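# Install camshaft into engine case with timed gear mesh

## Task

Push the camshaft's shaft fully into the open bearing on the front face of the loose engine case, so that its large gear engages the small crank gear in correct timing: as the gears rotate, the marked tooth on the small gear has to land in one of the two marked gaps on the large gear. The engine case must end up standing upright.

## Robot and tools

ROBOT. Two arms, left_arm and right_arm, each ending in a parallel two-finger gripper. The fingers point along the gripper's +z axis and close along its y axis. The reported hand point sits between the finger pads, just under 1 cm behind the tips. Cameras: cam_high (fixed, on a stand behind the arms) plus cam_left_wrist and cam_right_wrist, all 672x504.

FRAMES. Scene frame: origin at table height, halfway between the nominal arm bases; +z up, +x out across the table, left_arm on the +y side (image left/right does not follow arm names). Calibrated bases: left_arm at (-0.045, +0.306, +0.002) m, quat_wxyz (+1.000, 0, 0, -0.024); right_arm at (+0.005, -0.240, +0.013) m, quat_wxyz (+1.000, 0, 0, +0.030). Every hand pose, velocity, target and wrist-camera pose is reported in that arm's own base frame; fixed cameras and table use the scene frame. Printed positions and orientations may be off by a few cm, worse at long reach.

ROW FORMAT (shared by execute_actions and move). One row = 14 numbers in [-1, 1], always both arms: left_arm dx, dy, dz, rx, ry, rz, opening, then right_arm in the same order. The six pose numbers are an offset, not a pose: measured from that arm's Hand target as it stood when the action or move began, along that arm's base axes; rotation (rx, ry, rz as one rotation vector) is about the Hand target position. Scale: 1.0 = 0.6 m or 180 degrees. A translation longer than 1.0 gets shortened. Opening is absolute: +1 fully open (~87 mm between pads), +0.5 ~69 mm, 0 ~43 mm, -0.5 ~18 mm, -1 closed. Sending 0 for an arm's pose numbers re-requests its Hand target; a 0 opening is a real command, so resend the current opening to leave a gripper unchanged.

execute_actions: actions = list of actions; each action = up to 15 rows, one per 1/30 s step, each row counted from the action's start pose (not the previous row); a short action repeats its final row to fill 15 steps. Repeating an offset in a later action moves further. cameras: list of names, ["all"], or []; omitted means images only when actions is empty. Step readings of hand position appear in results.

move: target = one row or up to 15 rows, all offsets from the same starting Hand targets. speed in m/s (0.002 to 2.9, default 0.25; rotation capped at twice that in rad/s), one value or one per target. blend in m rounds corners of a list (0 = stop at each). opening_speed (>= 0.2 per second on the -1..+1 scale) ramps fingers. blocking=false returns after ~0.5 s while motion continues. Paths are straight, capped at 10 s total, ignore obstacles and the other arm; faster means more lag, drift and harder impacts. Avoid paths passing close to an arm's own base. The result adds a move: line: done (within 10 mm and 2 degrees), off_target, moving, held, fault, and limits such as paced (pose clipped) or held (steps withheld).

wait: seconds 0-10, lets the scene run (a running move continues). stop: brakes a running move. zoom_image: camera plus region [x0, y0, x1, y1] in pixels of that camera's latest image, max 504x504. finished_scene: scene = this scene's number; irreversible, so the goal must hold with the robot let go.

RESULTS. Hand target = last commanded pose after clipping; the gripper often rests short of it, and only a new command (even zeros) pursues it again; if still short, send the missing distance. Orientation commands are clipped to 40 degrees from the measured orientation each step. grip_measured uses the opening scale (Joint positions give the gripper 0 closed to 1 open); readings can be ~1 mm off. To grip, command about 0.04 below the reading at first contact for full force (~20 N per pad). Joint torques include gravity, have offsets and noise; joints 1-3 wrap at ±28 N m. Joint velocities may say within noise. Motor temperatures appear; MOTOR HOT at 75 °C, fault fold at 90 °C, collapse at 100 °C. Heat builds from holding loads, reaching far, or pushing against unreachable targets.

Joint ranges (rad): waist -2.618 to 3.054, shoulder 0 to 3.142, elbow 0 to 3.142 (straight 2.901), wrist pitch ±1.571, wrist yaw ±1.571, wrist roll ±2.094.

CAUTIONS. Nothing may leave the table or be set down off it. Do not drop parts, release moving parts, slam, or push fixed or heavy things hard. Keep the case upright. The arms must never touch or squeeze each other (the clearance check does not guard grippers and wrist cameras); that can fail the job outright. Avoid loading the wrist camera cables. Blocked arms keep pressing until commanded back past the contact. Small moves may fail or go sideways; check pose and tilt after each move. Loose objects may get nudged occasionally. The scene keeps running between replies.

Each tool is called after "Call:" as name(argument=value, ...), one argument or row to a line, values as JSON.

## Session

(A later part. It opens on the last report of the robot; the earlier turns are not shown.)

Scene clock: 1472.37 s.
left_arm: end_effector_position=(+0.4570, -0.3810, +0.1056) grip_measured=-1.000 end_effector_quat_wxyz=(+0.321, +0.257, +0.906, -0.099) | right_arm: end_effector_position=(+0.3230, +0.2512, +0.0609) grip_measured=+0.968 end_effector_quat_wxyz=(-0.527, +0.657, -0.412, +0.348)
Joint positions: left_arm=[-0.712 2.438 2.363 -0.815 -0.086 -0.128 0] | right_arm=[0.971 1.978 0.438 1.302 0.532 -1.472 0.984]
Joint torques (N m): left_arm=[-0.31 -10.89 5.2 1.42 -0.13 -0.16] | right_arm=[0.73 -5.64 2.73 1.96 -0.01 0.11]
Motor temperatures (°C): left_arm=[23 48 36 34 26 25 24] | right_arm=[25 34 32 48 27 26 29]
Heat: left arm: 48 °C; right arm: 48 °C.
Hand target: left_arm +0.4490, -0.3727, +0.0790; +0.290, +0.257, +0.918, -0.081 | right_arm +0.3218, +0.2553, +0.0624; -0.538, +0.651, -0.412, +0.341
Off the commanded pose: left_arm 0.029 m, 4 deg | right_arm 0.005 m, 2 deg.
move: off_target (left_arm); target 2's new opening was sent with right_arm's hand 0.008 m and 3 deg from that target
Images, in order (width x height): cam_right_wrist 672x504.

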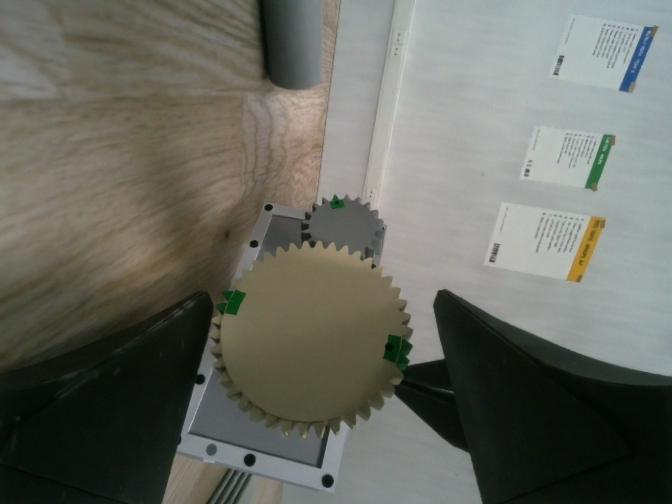

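Call:
move(
  target=[
    [0,0,0,0,0,0,-1, 0.0,0,-0.018,0,0,0,0.98],
    [0,0,0,0,0,0,-1, -0.0125,-0.006,-0.018,0,0,0,0.98],
  ],
  speed=0.04,
  cameras=["cam_right_wrist"],
)

Scene clock: 1491.00 s.
left_arm: end_effector_position=(+0.4570, -0.3810, +0.1056) grip_measured=-1.000 end_effector_quat_wxyz=(+0.321, +0.257, +0.906, -0.099) | right_arm: end_effector_position=(+0.3171, +0.2524, +0.0510) grip_measured=+0.968 end_effector_quat_wxyz=(-0.534, +0.655, -0.410, +0.343)
Joint positions: left_arm=[-0.712 2.438 2.363 -0.815 -0.086 -0.128 0] | right_arm=[0.985 2.04 0.422 1.39 0.533 -1.466 0.984]
Joint torques (N m): left_arm=[-0.31 -10.91 5.22 1.42 -0.13 -0.15] | right_arm=[0.87 -6.39 1.58 1.88 0.16 0.09]
Heat: left arm: 48 °C; right arm: 47 °C.
Hand target: left_arm +0.4490, -0.3727, +0.0790; +0.290, +0.257, +0.918, -0.081 | right_arm +0.3143, +0.2517, +0.0516; -0.538, +0.651, -0.412, +0.341
Off the commanded pose: left_arm 0.029 m, 4 deg | right_arm 0.003 m, 1 deg.
move: off_target (left_arm)
Images, in order (width x height): cam_right_wrist 672x504.

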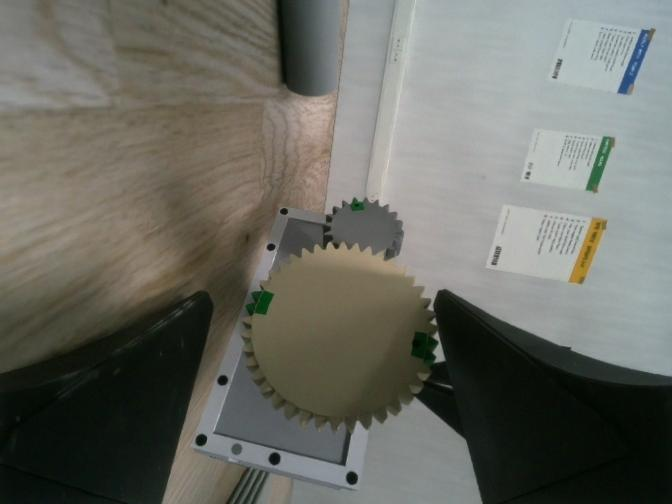

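Call:
move(
  target=[
    [0,0,0,0,0,0,-1, 0.0,0,-0.004,0,0,0,0.98],
    [0,0,0,0,0,0,-1, -0.016,-0.008,-0.003,0,0,0,0.98],
  ],
  speed=0.04,
  cameras=["cam_right_wrist"],
)

Scene clock: 1499.93 s.
left_arm: end_effector_position=(+0.4570, -0.3810, +0.1056) grip_measured=-1.000 end_effector_quat_wxyz=(+0.321, +0.257, +0.906, -0.099) | right_arm: end_effector_position=(+0.3086, +0.2492, +0.0511) grip_measured=+0.968 end_effector_quat_wxyz=(-0.539, +0.652, -0.409, +0.343)
Joint positions: left_arm=[-0.712 2.438 2.363 -0.815 -0.086 -0.128 0] | right_arm=[1.005 2.046 0.389 1.44 0.55 -1.462 0.984]
Joint torques (N m): left_arm=[-0.32 -10.91 5.2 1.42 -0.13 -0.16] | right_arm=[0.99 -6.67 1.14 1.74 0.22 0.1]
Heat: left arm: 49 °C; right arm: 46 °C.
Hand target: left_arm +0.4490, -0.3727, +0.0790; +0.290, +0.257, +0.918, -0.081 | right_arm +0.3047, +0.2470, +0.0498; -0.538, +0.651, -0.412, +0.341
Off the commanded pose: left_arm 0.029 m, 4 deg | right_arm 0.005 m, 0 deg.
move: off_target (left_arm)
Images, in order (width x height): cam_right_wrist 672x504.

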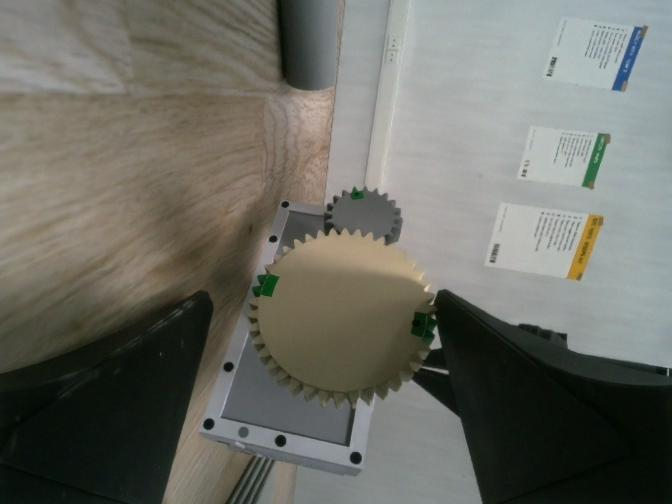

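Call:
move(
  target=[
    [0,0,0,0,0,0,-1, 0.0,0,0.012,0,0,0,0.98],
    [0,0,0,0,0,0,-1, 0.0288,0.010,0.0145,0,0,0,0.98],
    [0,0,0,0,0,0,-1, 0.0288,0.010,0.0145,0,0,0,0.44],
  ],
  speed=0.05,
  opening_speed=0.8,
  cameras=["cam_right_wrist"],
)

Scene clock: 1509.63 s.
left_arm: end_effector_position=(+0.4570, -0.3810, +0.1056) grip_measured=-1.000 end_effector_quat_wxyz=(+0.321, +0.257, +0.906, -0.099) | right_arm: end_effector_position=(+0.3195, +0.2501, +0.0563) grip_measured=+0.542 end_effector_quat_wxyz=(-0.535, +0.651, -0.411, +0.346)
Joint positions: left_arm=[-0.712 2.438 2.363 -0.815 -0.086 -0.128 0] | right_arm=[0.977 2.021 0.421 1.382 0.533 -1.47 0.771]
Joint torques (N m): left_arm=[-0.31 -10.91 5.22 1.42 -0.13 -0.16] | right_arm=[-0.35 -7.6 3.22 1.52 -0.09 0.07]
Heat: left arm: 49 °C; right arm: 46 °C.
Hand target: left_arm +0.4490, -0.3727, +0.0790; +0.290, +0.257, +0.918, -0.081 | right_arm +0.3220, +0.2529, +0.0586; -0.538, +0.651, -0.412, +0.341
Off the commanded pose: left_arm 0.029 m, 4 deg | right_arm 0.004 m, 1 deg.
move: off_target (left_arm)
Images, in order (width x height): cam_right_wrist 672x504.

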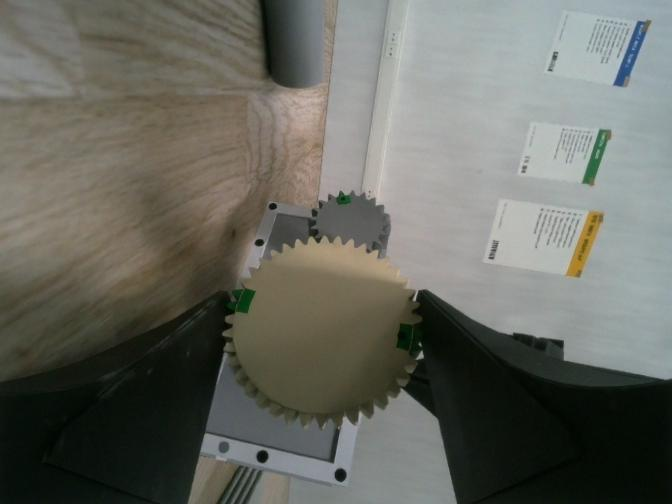

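Call:
move(
  target=[
    [0,0,0,0,0,0,-1, -0.0024,0.0044,0.012,0,0,0.025,0.44],
    [0,0,0,0,0,0,-1, -0.0048,0.0088,-0.014,0,0,0.025,0.44],
    [0,0,0,0,0,0,-1, 0.0078,0.0182,0,0,0,0.03,0.44],
    [0,0,0,0,0,0,-1, -0.0226,0.007,0,0,0,0.03,0.44],
    [0,0,0,0,0,0,-1, -0.0085,0.0155,0.012,0,0,0.03,0.44],
    [0,0,0,0,0,0,-1, -0.0096,0.0176,-0.012,0,0,0.03,0.44],
    [0,0,0,0,0,0,-1, -0.0096,0.0176,0,0,0,0.03,0.44],
  ],
  speed=0.06,
  blend=0.003,
  cameras=["cam_right_wrist","cam_high"],
)

Scene clock: 1525.50 s.
left_arm: end_effector_position=(+0.4570, -0.3811, +0.1057) grip_measured=-1.000 end_effector_quat_wxyz=(+0.321, +0.257, +0.906, -0.099) | right_arm: end_effector_position=(+0.3183, +0.2517, +0.0570) grip_measured=+0.542 end_effector_quat_wxyz=(-0.549, +0.661, -0.393, +0.328)
Joint positions: left_arm=[-0.712 2.438 2.363 -0.814 -0.086 -0.128 0] | right_arm=[0.953 2.016 0.392 1.419 0.448 -1.484 0.771]
Joint torques (N m): left_arm=[-0.32 -10.89 5.2 1.41 -0.14 -0.16] | right_arm=[1.28 -7.32 3.44 1.49 -0.26 -0.02]
Heat: left arm: 49 °C; right arm: 46 °C.
Hand target: left_arm +0.4491, -0.3727, +0.0791; +0.290, +0.257, +0.918, -0.081 | right_arm +0.3162, +0.2635, +0.0586; -0.554, +0.670, -0.381, +0.316
Off the commanded pose: left_arm 0.029 m, 4 deg | right_arm 0.012 m, 2 deg.
move: off_target (left_arm, right_arm)
Images, in order (width x height): cam_high 672x504, cam_right_wrist 672x504.

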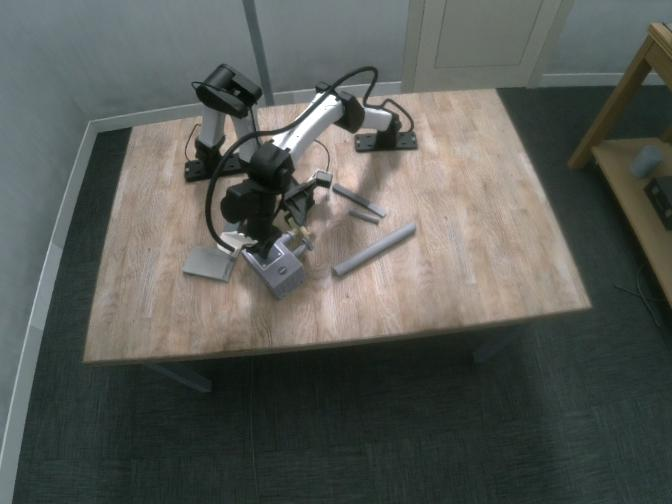

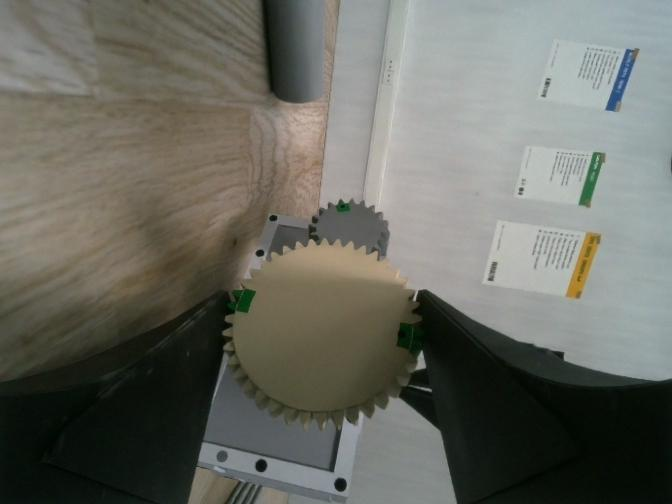

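Call:
zoom_image(
  camera="cam_high",
  region=[240, 200, 340, 300],
)

Call:
zoom_image(
  camera="cam_right_wrist",
  region=[210, 180, 440, 350],
)

Scaled by 5.040 from the camera's 672x504 image, which has a finer 960x720 frame.

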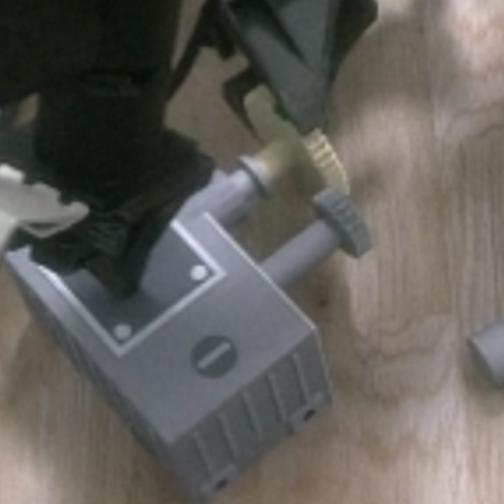

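Scaled by 2.191 from the camera's 672x504 image, which has a finer 960x720 frame.

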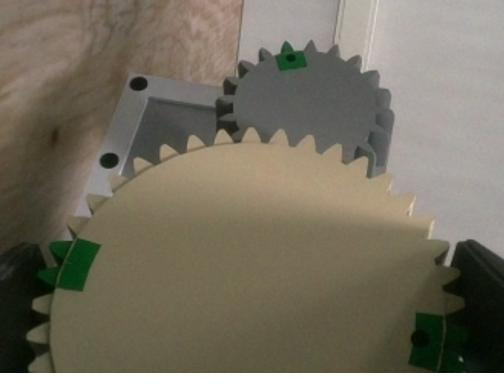

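Call:
move(
  target=[
    [0,0,0,0,0,0,-1, -0.003,0,0.014,0,0,0.025,0.44],
    [0,0,0,0,0,0,-1, -0.004,0.002,-0.014,0,0,0.03,0.44],
    [0,0,0,0,0,0,-1, 0.0068,0.014,0,0,0,0.03,0.44],
    [0,0,0,0,0,0,-1, -0.022,-0.006,0,0,0,0.03,0.44],
    [0,0,0,0,0,0,-1, -0.007,0.005,0.014,0,0,0.03,0.44],
    [0,0,0,0,0,0,-1, -0.007,0.005,-0.014,0,0,0.03,0.44],
    [0,0,0,0,0,0,-1, -0.007,0.005,0.002,0,0,0.03,0.44],
  ],
  speed=0.06,
  blend=0.003,
  cameras=["cam_right_wrist","cam_high"],
)

Call:
zoom_image(
  camera="cam_high",
  region=[240, 200, 340, 300],
)

Scene clock: 1568.37 s.
left_arm: end_effector_position=(+0.4570, -0.3811, +0.1057) grip_measured=-1.000 end_effector_quat_wxyz=(+0.321, +0.257, +0.906, -0.099) | right_arm: end_effector_position=(+0.3151, +0.2509, +0.0573) grip_measured=+0.542 end_effector_quat_wxyz=(-0.561, +0.674, -0.370, +0.308)
Joint positions: left_arm=[-0.712 2.438 2.363 -0.814 -0.086 -0.128 0] | right_arm=[0.921 2.008 0.351 1.462 0.348 -1.504 0.771]
Joint torques (N m): left_arm=[-0.32 -10.89 5.22 1.42 -0.14 -0.16] | right_arm=[1.16 -7.66 3.38 1.46 -0.56 -0.09]
Heat: left arm: 50 °C; right arm: 45 °C.
Hand target: left_arm +0.4491, -0.3727, +0.0791; +0.290, +0.257, +0.918, -0.081 | right_arm +0.3121, +0.2665, +0.0597; -0.568, +0.687, -0.349, +0.289
Off the commanded pose: left_arm 0.029 m, 4 deg | right_arm 0.016 m, 4 deg.
move: off_target (left_arm, right_arm)
Images, in order (width x height): cam_high 672x504, cam_right_wrist 672x504.

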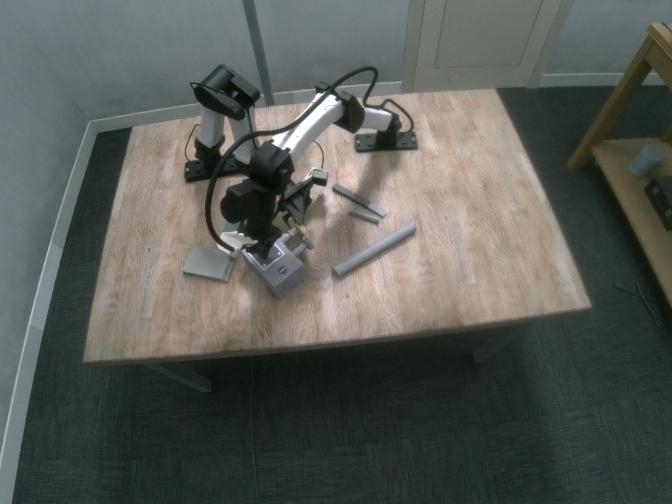

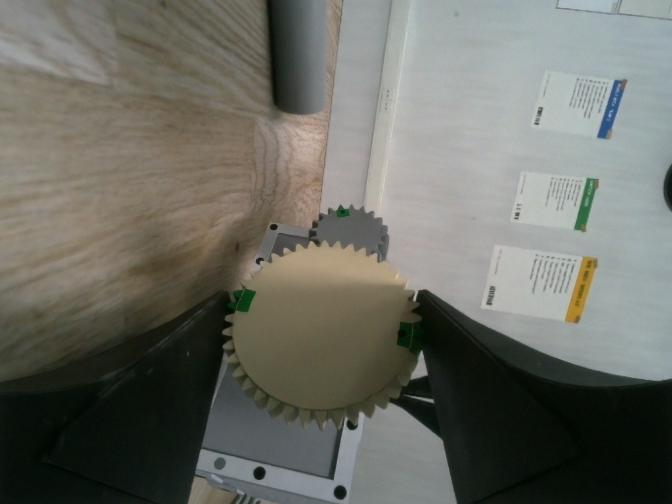

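Scaled by 5.040 from the camera's 672x504 image, which has a finer 960x720 frame.

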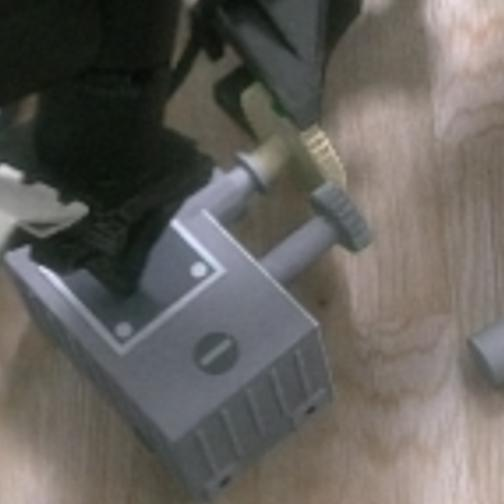

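Call:
move(
  target=[
    [0,0,0,0,0,0,-1, -0.006,0.009,0.0,-0.0313,0.0459,0,0.44],
    [0,0,0,0,0,0,-1, -0.009,0.0125,0.006,0.0,0.0,0.0,0.44],
    [0,0,0,0,0,0,-1, -0.009,0.0125,-0.016,-0.0313,0.0459,0.01,0.44],
    [0,0,0,0,0,0,-1, -0.012,0.016,0.014,0,0,0.01,0.44],
    [0,0,0,0,0,0,-1, -0.012,0.016,-0.006,-0.0313,0.0459,0.01,0.44],
    [0,0,0,0,0,0,-1, -0.012,0.016,0.0,0,0,0.01,0.44],
  ],
  speed=0.1,
  blend=0.003,
  cameras=["cam_right_wrist","cam_high"],
)

Call:
zoom_image(
  camera="cam_high",
  region=[240, 200, 340, 300],
)

Scene clock: 1585.57 s.
left_arm: end_effector_position=(+0.4570, -0.3811, +0.1057) grip_measured=-1.000 end_effector_quat_wxyz=(+0.321, +0.257, +0.906, -0.099) | right_arm: end_effector_position=(+0.3137, +0.2568, +0.0579) grip_measured=+0.542 end_effector_quat_wxyz=(-0.555, +0.679, -0.373, +0.303)
Joint positions: left_arm=[-0.712 2.438 2.363 -0.814 -0.086 -0.128 0] | right_arm=[0.938 1.977 0.369 1.393 0.362 -1.492 0.771]
Joint torques (N m): left_arm=[-0.32 -10.89 5.2 1.41 -0.13 -0.16] | right_arm=[2.1 -5.22 2.41 1.99 -0.74 -0.2]
Heat: left arm: 51 °C; right arm: 45 °C.
Hand target: left_arm +0.4491, -0.3727, +0.0791; +0.290, +0.257, +0.918, -0.081 | right_arm +0.3048, +0.2761, +0.0597; -0.572, +0.693, -0.338, +0.280
Off the commanded pose: left_arm 0.029 m, 4 deg | right_arm 0.021 m, 5 deg.
move: off_target (left_arm, right_arm)
Images, in order (width x height): cam_high 672x504, cam_right_wrist 672x504.

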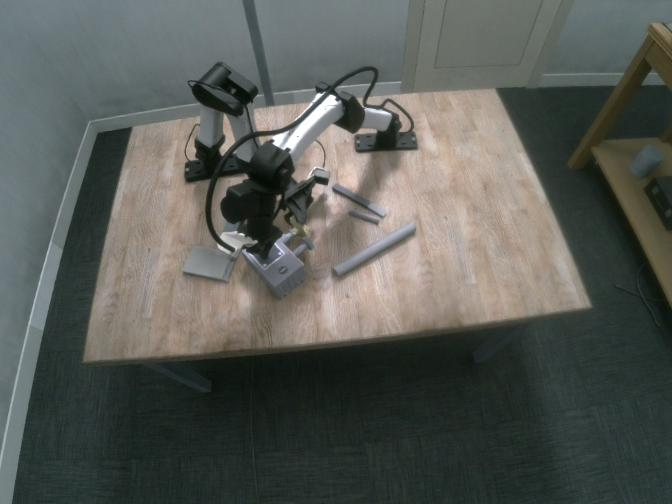

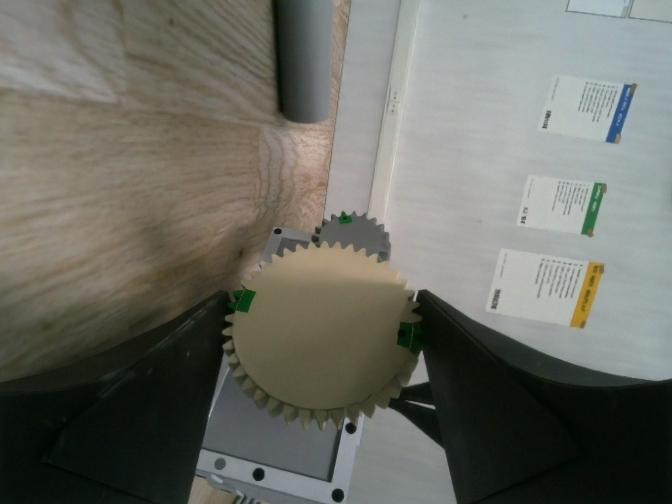

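Scaled by 5.040 from the camera's 672x504 image, which has a finer 960x720 frame.

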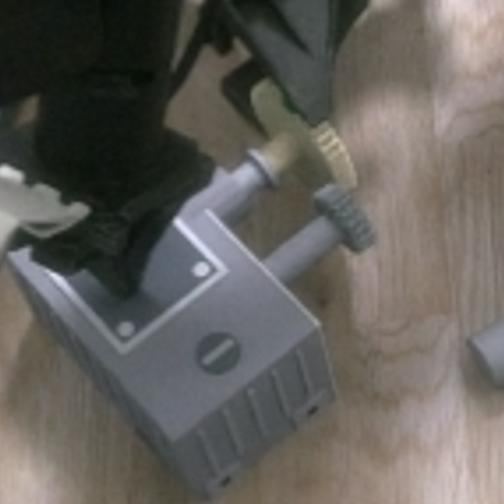

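Call:
move(
  target=[
    [0,0,0,0,0,0,-1, 0.0148,-0.0255,0,0,0,-0.012,0.44],
    [0,0,0,0,0,0,-1, 0.0148,-0.0255,0,0,0,-0.012,0.98],
    [0,0,0,0,0,0,-1, 0.0158,-0.0255,0.0167,-0.0438,0.0643,-0.012,0.98],
  ],
  speed=0.06,
  opening_speed=1,
  cameras=["cam_right_wrist"],
)

Scene clock: 1601.80 s.
left_arm: end_effector_position=(+0.4570, -0.3811, +0.1057) grip_measured=-1.000 end_effector_quat_wxyz=(+0.321, +0.257, +0.906, -0.099) | right_arm: end_effector_position=(+0.3083, +0.2548, +0.0554) grip_measured=+0.968 end_effector_quat_wxyz=(-0.463, +0.760, -0.384, +0.245)
Joint positions: left_arm=[-0.712 2.438 2.363 -0.814 -0.086 -0.128 0] | right_arm=[0.903 1.661 0.453 0.723 0.255 -1.457 0.984]
Joint torques (N m): left_arm=[-0.32 -10.89 5.22 1.42 -0.13 -0.16] | right_arm=[-0.51 -7.3 5.76 1.61 -0.08 0.11]
Heat: left arm: 51 °C; right arm: 45 °C.
Hand target: left_arm +0.4491, -0.3727, +0.0791; +0.290, +0.257, +0.918, -0.081 | right_arm +0.3143, +0.2607, +0.0697; -0.481, +0.749, -0.387, +0.242
Off the commanded pose: left_arm 0.029 m, 4 deg | right_arm 0.017 m, 3 deg.
move: off_target (left_arm, right_arm)
Images, in order (width x height): cam_right_wrist 672x504.

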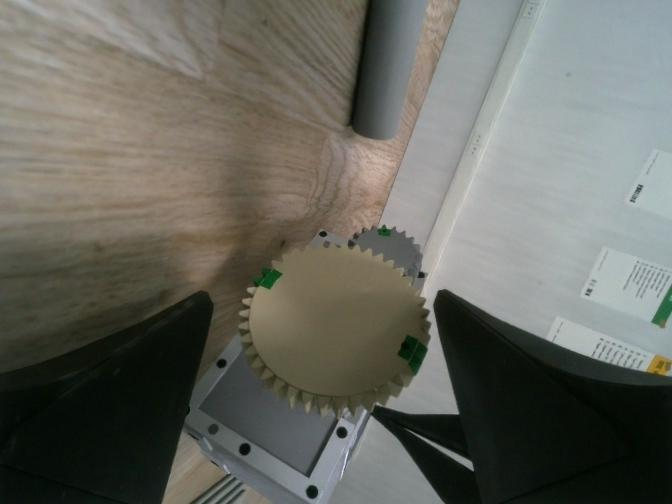

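Call:
move(
  target=[
    [0,0,0,0,0,0,-1, 0.002,-0.003,0.0167,0,0,0,0.98],
    [0,0,0,0,0,0,-1, 0.002,-0.003,0.0117,0,0,0,0.44],
  ],
  speed=0.06,
  opening_speed=1,
  cameras=["cam_right_wrist"],
)

Call:
zoom_image(
  camera="cam_right_wrist",
  region=[210, 190, 440, 360],
)

Scene clock: 1611.07 s.
left_arm: end_effector_position=(+0.4570, -0.3811, +0.1057) grip_measured=-1.000 end_effector_quat_wxyz=(+0.321, +0.257, +0.906, -0.099) | right_arm: end_effector_position=(+0.3083, +0.2528, +0.0627) grip_measured=+0.541 end_effector_quat_wxyz=(-0.460, +0.762, -0.387, +0.240)
Joint positions: left_arm=[-0.712 2.438 2.363 -0.814 -0.086 -0.128 0] | right_arm=[0.895 1.613 0.464 0.653 0.244 -1.454 0.77]
Joint torques (N m): left_arm=[-0.32 -10.89 5.2 1.42 -0.13 -0.15] | right_arm=[-0.51 -5.85 5.67 1.85 -0.04 0.04]
Heat: left arm: 51 °C; right arm: 45 °C.
Hand target: left_arm +0.4491, -0.3727, +0.0791; +0.290, +0.257, +0.918, -0.081 | right_arm +0.3155, +0.2590, +0.0768; -0.481, +0.749, -0.387, +0.242
Off the commanded pose: left_arm 0.029 m, 4 deg | right_arm 0.017 m, 3 deg.
move: off_target (left_arm, right_arm); target 2's new opening was sent with right_arm's hand 0.014 m and 2 deg from that target
Images, in order (width x height): cam_right_wrist 672x504.

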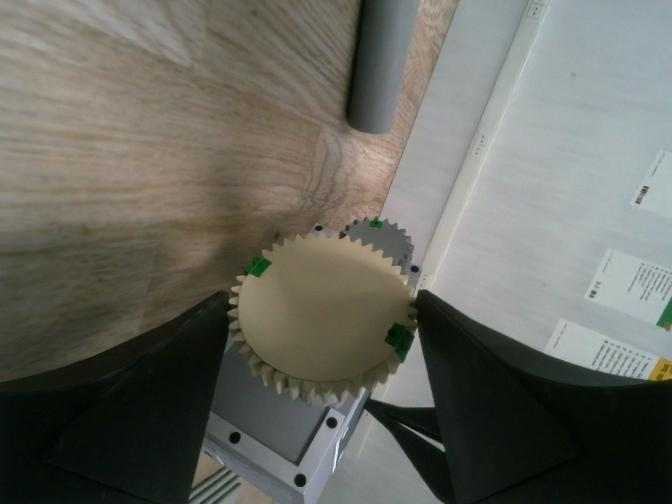

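Scaled by 2.191 from the camera's 672x504 image, which has a finer 960x720 frame.

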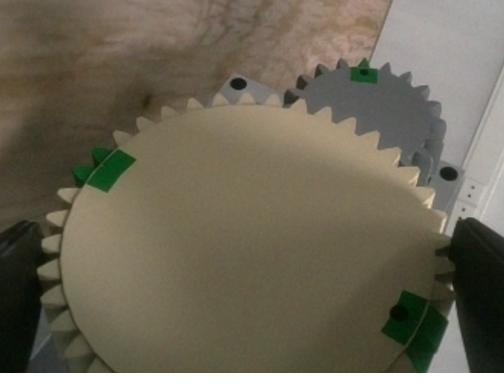

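Call:
move(
  target=[
    [0,0,0,0,0,0,-1, 0,0,-0.006,0.0164,-0.0241,0,0.44],
    [0,0,0,0,0,0,-1, -0.002,0.002,-0.0115,0.0328,-0.0482,0,0.44],
  ],
  speed=0.06,
  cameras=["cam_right_wrist"],
)

Call:
zoom_image(
  camera="cam_right_wrist",
  region=[210, 190, 440, 360],
)

Scene clock: 1630.90 s.
left_arm: end_effector_position=(+0.4573, -0.3813, +0.1054) grip_measured=-1.000 end_effector_quat_wxyz=(+0.321, +0.257, +0.906, -0.099) | right_arm: end_effector_position=(+0.3138, +0.2568, +0.0616) grip_measured=+0.541 end_effector_quat_wxyz=(-0.530, +0.714, -0.366, +0.275)
Joint positions: left_arm=[-0.712 2.438 2.361 -0.812 -0.086 -0.128 0] | right_arm=[0.902 1.82 0.376 1.141 0.271 -1.491 0.77]
Joint torques (N m): left_arm=[-0.32 -10.89 5.37 1.39 -0.13 -0.16] | right_arm=[0.58 -5.04 2.92 2.18 0.06 -0.02]
Heat: left arm: 52 °C; right arm: 46 °C.
Hand target: left_arm +0.4490, -0.3727, +0.0790; +0.290, +0.257, +0.918, -0.081 | right_arm +0.3144, +0.2602, +0.0700; -0.547, +0.702, -0.361, +0.278
Off the commanded pose: left_arm 0.029 m, 4 deg | right_arm 0.009 m, 2 deg.
move: off_target (left_arm)
Images, in order (width x height): cam_right_wrist 672x504.

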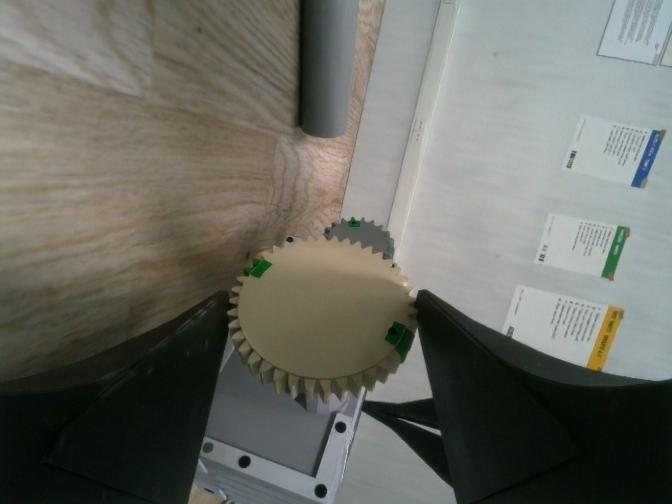

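Scaled by 2.191 from the camera's 672x504 image, which has a finer 960x720 frame.

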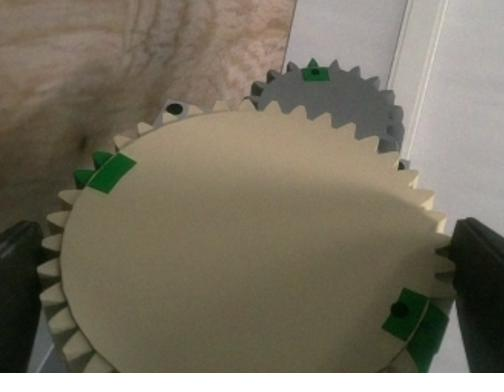

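Call:
move(
  target=[
    [0,0,0,0,0,0,-1, 0.0038,-0.0055,0.008,0,0,-0.01,0.44],
    [0,0,0,0,0,0,-1, 0.0075,-0.011,-0.008,0,0,-0.014,0.44],
    [0,0,0,0,0,0,-1, 0.0205,-0.006,0,0,0,-0.014,0.44],
    [0,0,0,0,0,0,-1, 0.0021,-0.027,0,0,0,-0.014,0.44],
    [0,0,0,0,0,0,-1, 0.0113,-0.0165,0.008,0,0,-0.014,0.44],
    [0,0,0,0,0,0,-1, 0.0113,-0.0165,-0.004,0,0,-0.014,0.44],
  ],
  speed=0.06,
  blend=0.003,
  cameras=["cam_right_wrist","cam_high"],
)

Call:
zoom_image(
  camera="cam_high",
  region=[240, 200, 340, 300],
)

Call:
zoom_image(
  camera="cam_right_wrist",
  region=[210, 190, 440, 360],
)

Scene clock: 1644.57 s.
left_arm: end_effector_position=(+0.4574, -0.3814, +0.1055) grip_measured=-1.000 end_effector_quat_wxyz=(+0.322, +0.257, +0.906, -0.099) | right_arm: end_effector_position=(+0.3148, +0.2535, +0.0613) grip_measured=+0.541 end_effector_quat_wxyz=(-0.532, +0.709, -0.368, +0.281)
Joint positions: left_arm=[-0.712 2.438 2.361 -0.811 -0.086 -0.128 0] | right_arm=[0.899 1.835 0.367 1.177 0.281 -1.495 0.77]
Joint torques (N m): left_arm=[-0.32 -10.89 5.38 1.38 -0.13 -0.16] | right_arm=[-0.84 -5.03 3.49 2.01 0.23 0.07]
Heat: left arm: 52 °C; right arm: 46 °C.
Hand target: left_arm +0.4490, -0.3727, +0.0790; +0.290, +0.257, +0.918, -0.081 | right_arm +0.3211, +0.2504, +0.0676; -0.541, +0.694, -0.376, +0.290
Off the commanded pose: left_arm 0.029 m, 4 deg | right_arm 0.010 m, 2 deg.
move: off_target (left_arm)
Images, in order (width x height): cam_high 672x504, cam_right_wrist 672x504.

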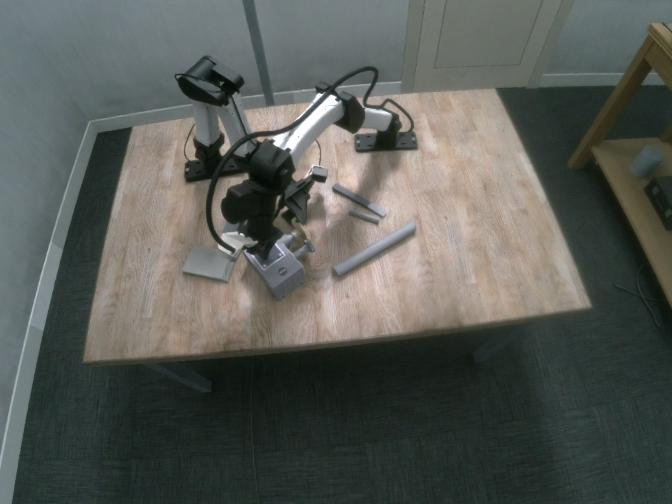

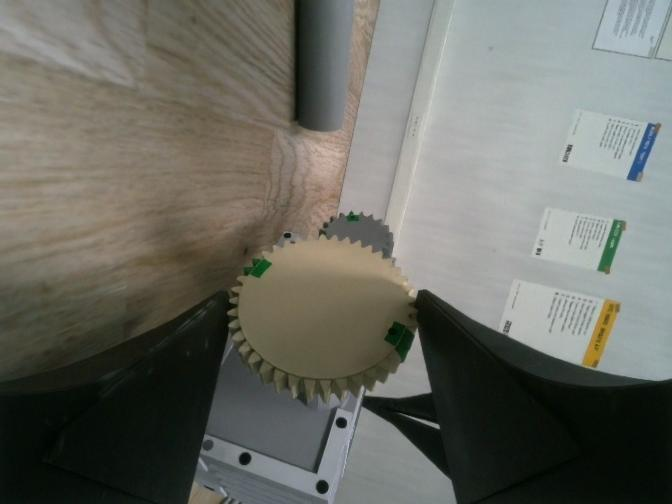

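Scaled by 5.040 from the camera's 672x504 image, which has a finer 960x720 frame.

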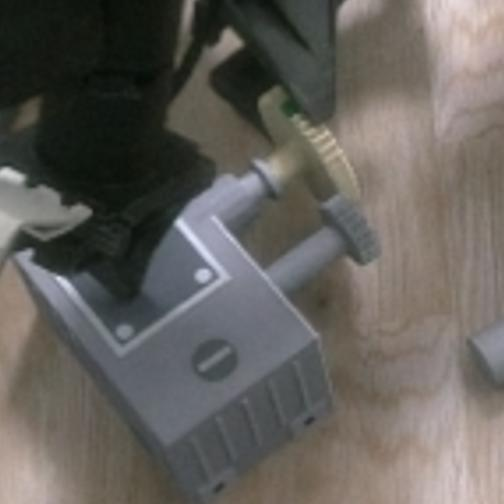

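Scaled by 2.191 from the camera's 672x504 image, which has a finer 960x720 frame.

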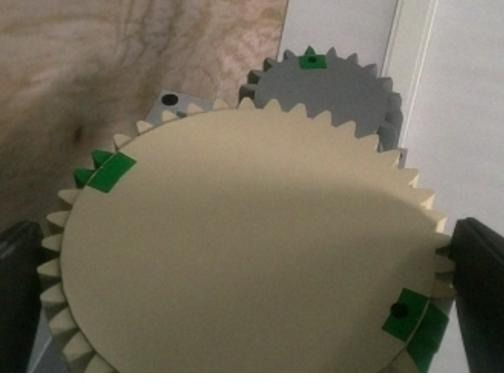

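Call:
move(
  target=[
    [0,0,0,0,0,0,-1, 0.004,-0.006,0.009,-0.005,0.007,-0.004,0.44],
    [0,0,0,0,0,0,-1, 0.006,-0.009,-0.009,-0.01,0.0145,-0.006,0.44],
    [0,0,0,0,0,0,-1, 0.019,-0.004,0,0.003,-0.0045,-0.006,0.44],
    [0,0,0,0,0,0,-1, 0.0,-0.02,0,-0.01,0.0145,-0.006,0.44],
    [0,0,0,0,0,0,-1, 0.0094,-0.0138,0.008,0,0,-0.006,0.44],
    [0,0,0,0,0,0,-1, 0.0094,-0.0138,-0.008,-0.01,0.0145,-0.006,0.44],
    [0,0,0,0,0,0,-1, 0.0094,-0.0138,0,0,0,-0.006,0.44],
  ],
  speed=0.06,
  blend=0.003,
  cameras=["cam_right_wrist","cam_high"],
)

Call:
zoom_image(
  camera="cam_high",
  region=[240, 200, 340, 300],
)

Call:
zoom_image(
  camera="cam_right_wrist",
  region=[210, 190, 440, 360],
)

Scene clock: 1665.30 s.
left_arm: end_effector_position=(+0.4580, -0.3819, +0.1060) grip_measured=-1.000 end_effector_quat_wxyz=(+0.323, +0.257, +0.905, -0.100) | right_arm: end_effector_position=(+0.3205, +0.2484, +0.0614) grip_measured=+0.541 end_effector_quat_wxyz=(-0.529, +0.707, -0.373, +0.283)
Joint positions: left_arm=[-0.712 2.438 2.361 -0.807 -0.086 -0.128 0] | right_arm=[0.875 1.832 0.372 1.165 0.27 -1.496 0.77]
Joint torques (N m): left_arm=[-0.32 -10.89 5.45 1.34 -0.13 -0.16] | right_arm=[-1.24 -4.93 2.85 2.14 0.25 0.06]
Heat: left arm: 52 °C; right arm: 48 °C.
Hand target: left_arm +0.4490, -0.3727, +0.0790; +0.290, +0.257, +0.918, -0.081 | right_arm +0.3268, +0.2420, +0.0676; -0.538, +0.691, -0.383, +0.295
Off the commanded pose: left_arm 0.030 m, 5 deg | right_arm 0.011 m, 3 deg.
move: off_target (left_arm, right_arm)
Images, in order (width x height): cam_high 672x504, cam_right_wrist 672x504.

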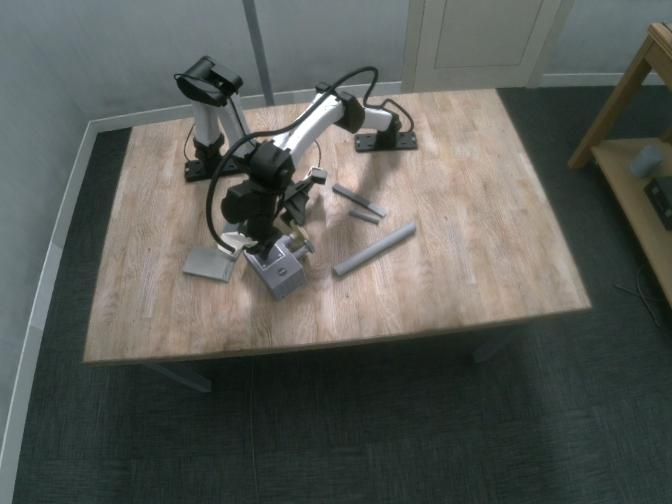

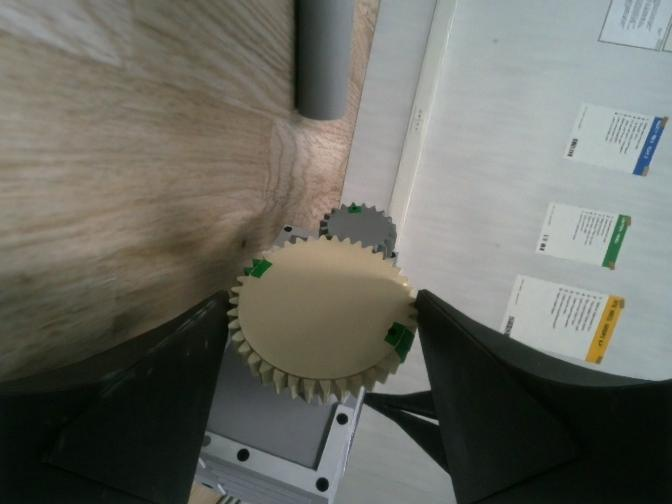

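Scaled by 5.040 from the camera's 672x504 image, which has a finer 960x720 frame.

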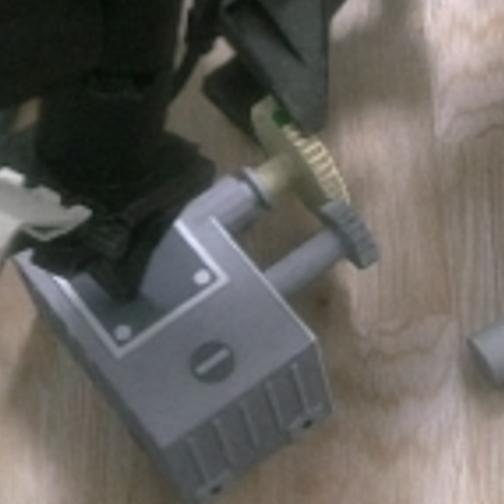

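Scaled by 2.191 from the camera's 672x504 image, which has a finer 960x720 frame.

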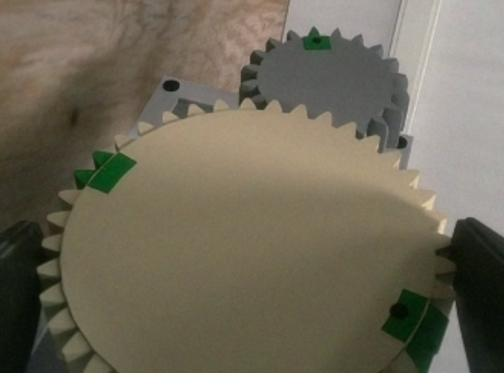

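Call:
move(
  target=[
    [0,0,0,0,0,0,-1, 0.004,-0.006,0.009,-0.003,0.004,-0.004,0.44],
    [0,0,0,0,0,0,-1, 0.006,-0.009,-0.009,-0.008,0.0116,-0.006,0.44],
    [0,0,0,0,0,0,-1, 0.019,-0.004,0,0.003,-0.0045,-0.006,0.44],
    [0,0,0,0,0,0,-1, 0.0,-0.02,0,-0.01,0.0145,-0.006,0.44],
    [0,0,0,0,0,0,-1, 0.0094,-0.0138,0.008,0.005,-0.007,-0.006,0.44],
    [0,0,0,0,0,0,-1, 0.0094,-0.0138,-0.008,-0.008,0.0116,-0.006,0.44],
    [0,0,0,0,0,0,-1, 0.0094,-0.0138,0,0,0,-0.006,0.44],
  ],
  speed=0.06,
  blend=0.003,
  cameras=["cam_right_wrist","cam_high"],
)

Call:
zoom_image(
  camera="cam_high",
  region=[240, 200, 340, 300],
)

Call:
zoom_image(
  camera="cam_right_wrist",
  region=[210, 190, 440, 360],
)

Scene clock: 1676.13 s.
left_arm: end_effector_position=(+0.4580, -0.3819, +0.1060) grip_measured=-1.000 end_effector_quat_wxyz=(+0.323, +0.257, +0.905, -0.100) | right_arm: end_effector_position=(+0.3243, +0.2415, +0.0612) grip_measured=+0.541 end_effector_quat_wxyz=(-0.528, +0.706, -0.375, +0.286)
Joint positions: left_arm=[-0.712 2.438 2.361 -0.807 -0.086 -0.128 0] | right_arm=[0.85 1.83 0.363 1.174 0.253 -1.503 0.77]
Joint torques (N m): left_arm=[-0.34 -10.88 5.46 1.34 -0.13 -0.16] | right_arm=[-1.44 -4.82 3.23 2.09 0.34 0.11]
Motor temperatures (°C): left_arm=[23 53 35 33 26 25 24] | right_arm=[25 33 31 48 27 26 29]
Heat: left arm: 53 °C; right arm: 48 °C.
Hand target: left_arm +0.4490, -0.3727, +0.0790; +0.290, +0.257, +0.918, -0.081 | right_arm +0.3324, +0.2337, +0.0675; -0.535, +0.687, -0.389, +0.300
Off the commanded pose: left_arm 0.030 m, 5 deg | right_arm 0.013 m, 3 deg.
move: off_target (left_arm, right_arm)
Images, in order (width x height): cam_high 672x504, cam_right_wrist 672x504.

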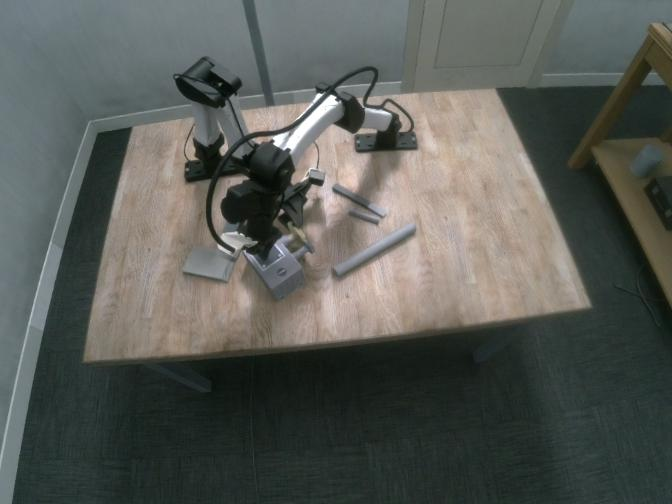

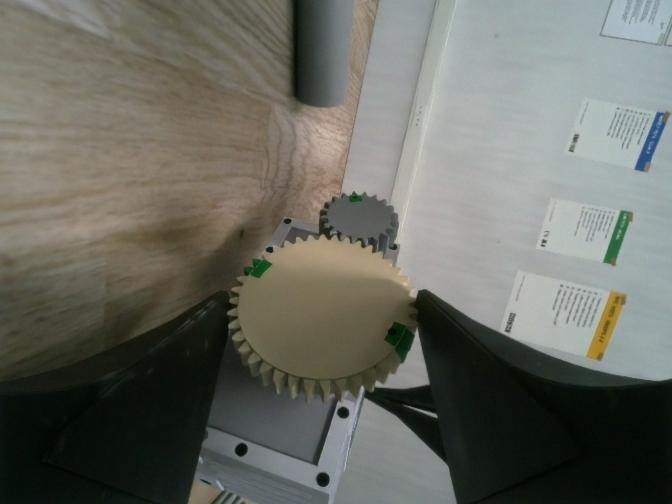

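Scaled by 5.040 from the camera's 672x504 image, which has a finer 960x720 frame.

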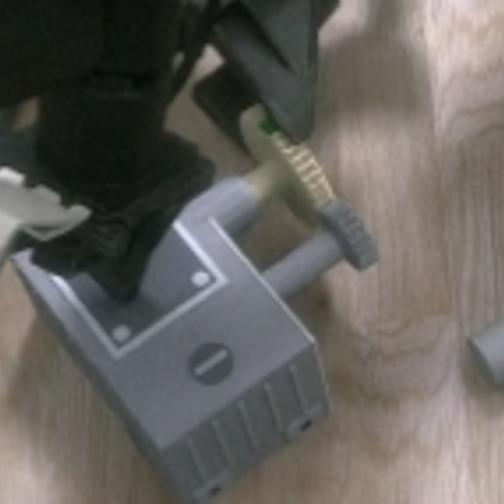

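Scaled by 2.191 from the camera's 672x504 image, which has a finer 960x720 frame.

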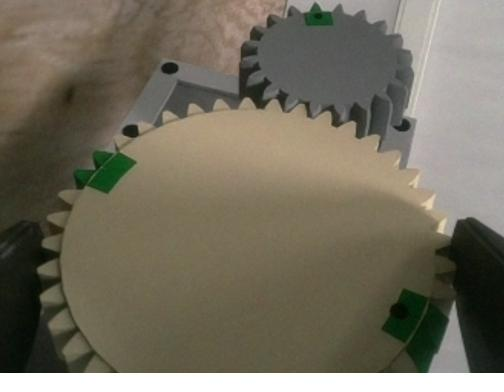

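Call:
zoom_image(
  camera="cam_right_wrist",
  region=[300, 180, 420, 270],
)

Scaled by 4.200 from the camera's 672x504 image, which has a finer 960x720 frame.

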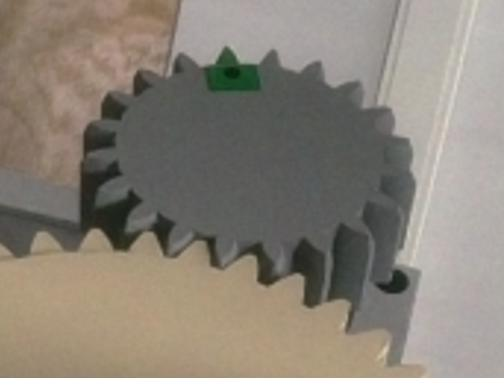

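Call:
zoom_image(
  camera="cam_right_wrist",
  region=[225, 220, 345, 310],
)

Scaled by 4.200 from the camera's 672x504 image, which has a finer 960x720 frame.

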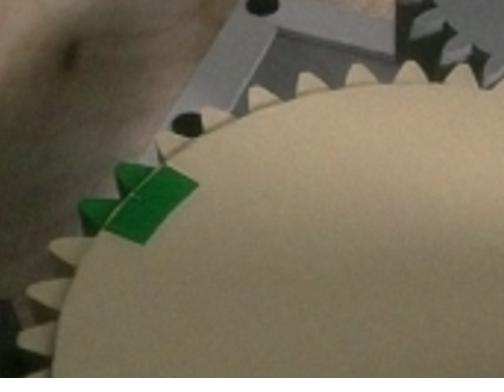

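Call:
move(
  target=[
    [0,0,0,0,0,0,-1, 0.002,-0.004,0.008,-0.003,0.004,-0.004,0.44],
    [0,0,0,0,0,0,-1, 0.004,-0.006,-0.008,-0.003,0.004,-0.006,0.44],
    [0,0,0,0,0,0,-1, 0.015,-0.002,0,0.003,-0.0045,-0.006,0.44],
    [0,0,0,0,0,0,-1, 0.0,-0.015,0,-0.003,0.004,-0.006,0.44],
    [0,0,0,0,0,0,-1, 0.0065,-0.0096,0.006,0.003,-0.0045,-0.006,0.44],
    [0,0,0,0,0,0,-1, 0.0065,-0.0096,-0.006,-0.003,0.004,-0.006,0.44],
    [0,0,0,0,0,0,-1, 0.0065,-0.0096,0,0,0,-0.006,0.44],
  ],
  speed=0.06,
  blend=0.003,
  cameras=["cam_right_wrist","cam_high","cam_left_wrist"],
)

Call:
zoom_image(
  camera="cam_high",
  region=[240, 200, 340, 300],
)

Call:
zoom_image(
  camera="cam_right_wrist",
  region=[300, 180, 420, 270],
)

Scene clock: 1705.47 s.
left_arm: end_effector_position=(+0.4580, -0.3819, +0.1060) grip_measured=-1.000 end_effector_quat_wxyz=(+0.323, +0.257, +0.905, -0.100) | right_arm: end_effector_position=(+0.3261, +0.2416, +0.0611) grip_measured=+0.540 end_effector_quat_wxyz=(-0.532, +0.705, -0.373, +0.285)
Joint positions: left_arm=[-0.712 2.438 2.361 -0.807 -0.086 -0.128 0] | right_arm=[0.841 1.843 0.363 1.197 0.24 -1.506 0.77]
Joint torques (N m): left_arm=[-0.32 -10.88 5.44 1.34 -0.13 -0.16] | right_arm=[-2.07 -5.9 3.18 1.91 0.53 0.14]
Heat: left arm: 53 °C; right arm: 50 °C.
Hand target: left_arm +0.4490, -0.3727, +0.0790; +0.290, +0.257, +0.918, -0.081 | right_arm +0.3363, +0.2281, +0.0675; -0.532, +0.683, -0.396, +0.305
Off the commanded pose: left_arm 0.030 m, 5 deg | right_arm 0.018 m, 4 deg.
move: off_target (left_arm, right_arm)

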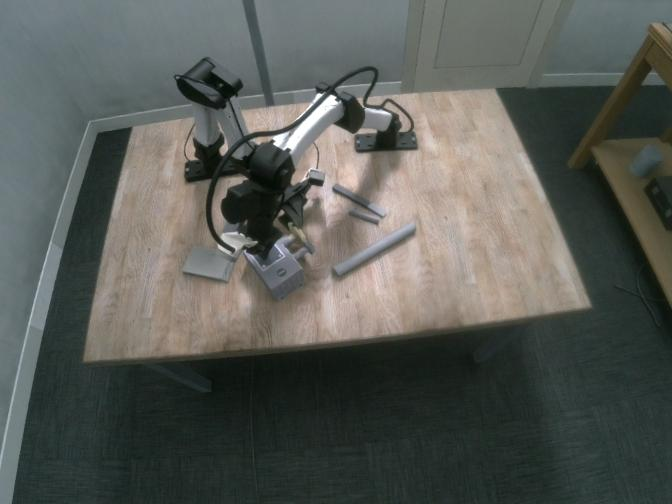

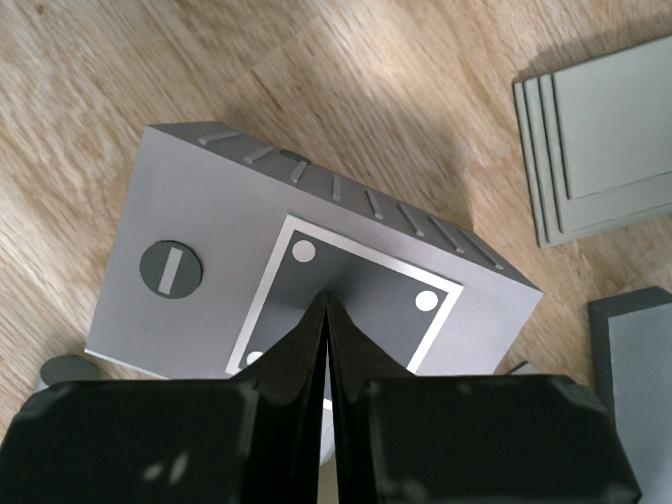

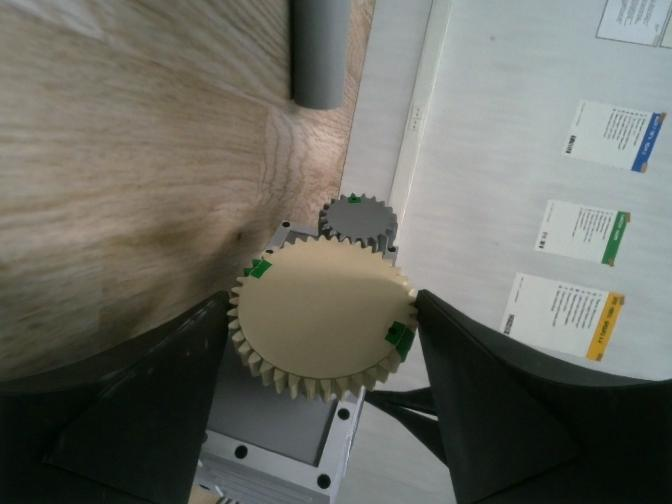

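Scaled by 5.040 from the camera's 672x504 image, which has a finer 960x720 frame.

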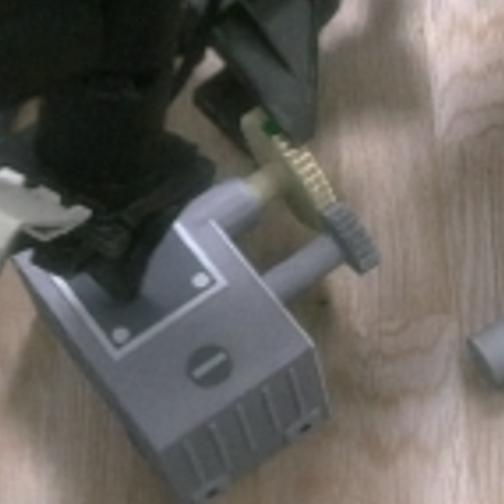

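Scaled by 4.200 from the camera's 672x504 image, which has a finer 960x720 frame.

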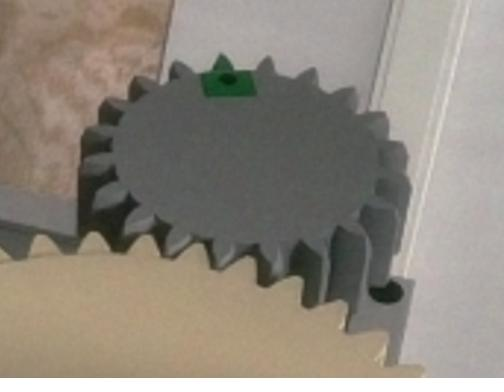

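Call:
zoom_image(
  camera="cam_high",
  region=[275, 215, 325, 265],
)

Call:
zoom_image(
  camera="cam_right_wrist",
  region=[220, 340, 400, 480],
)

Scaled by 10.080 from the camera's 672x504 image, which has a finer 960x720 frame.

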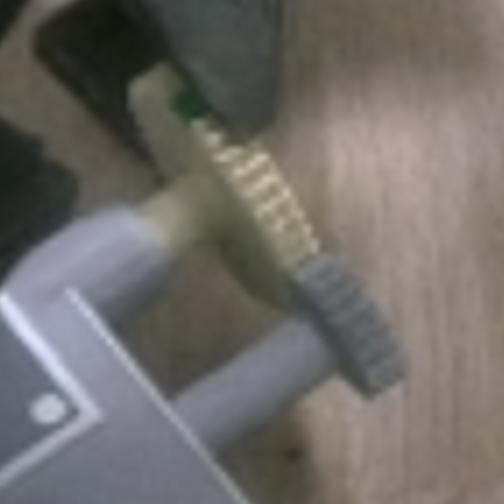

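Scaled by 2.800 from the camera's 672x504 image, which has a finer 960x720 frame.

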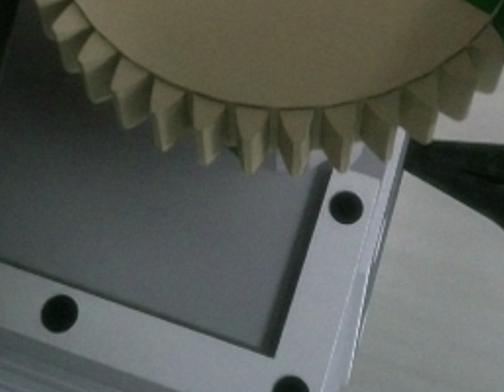

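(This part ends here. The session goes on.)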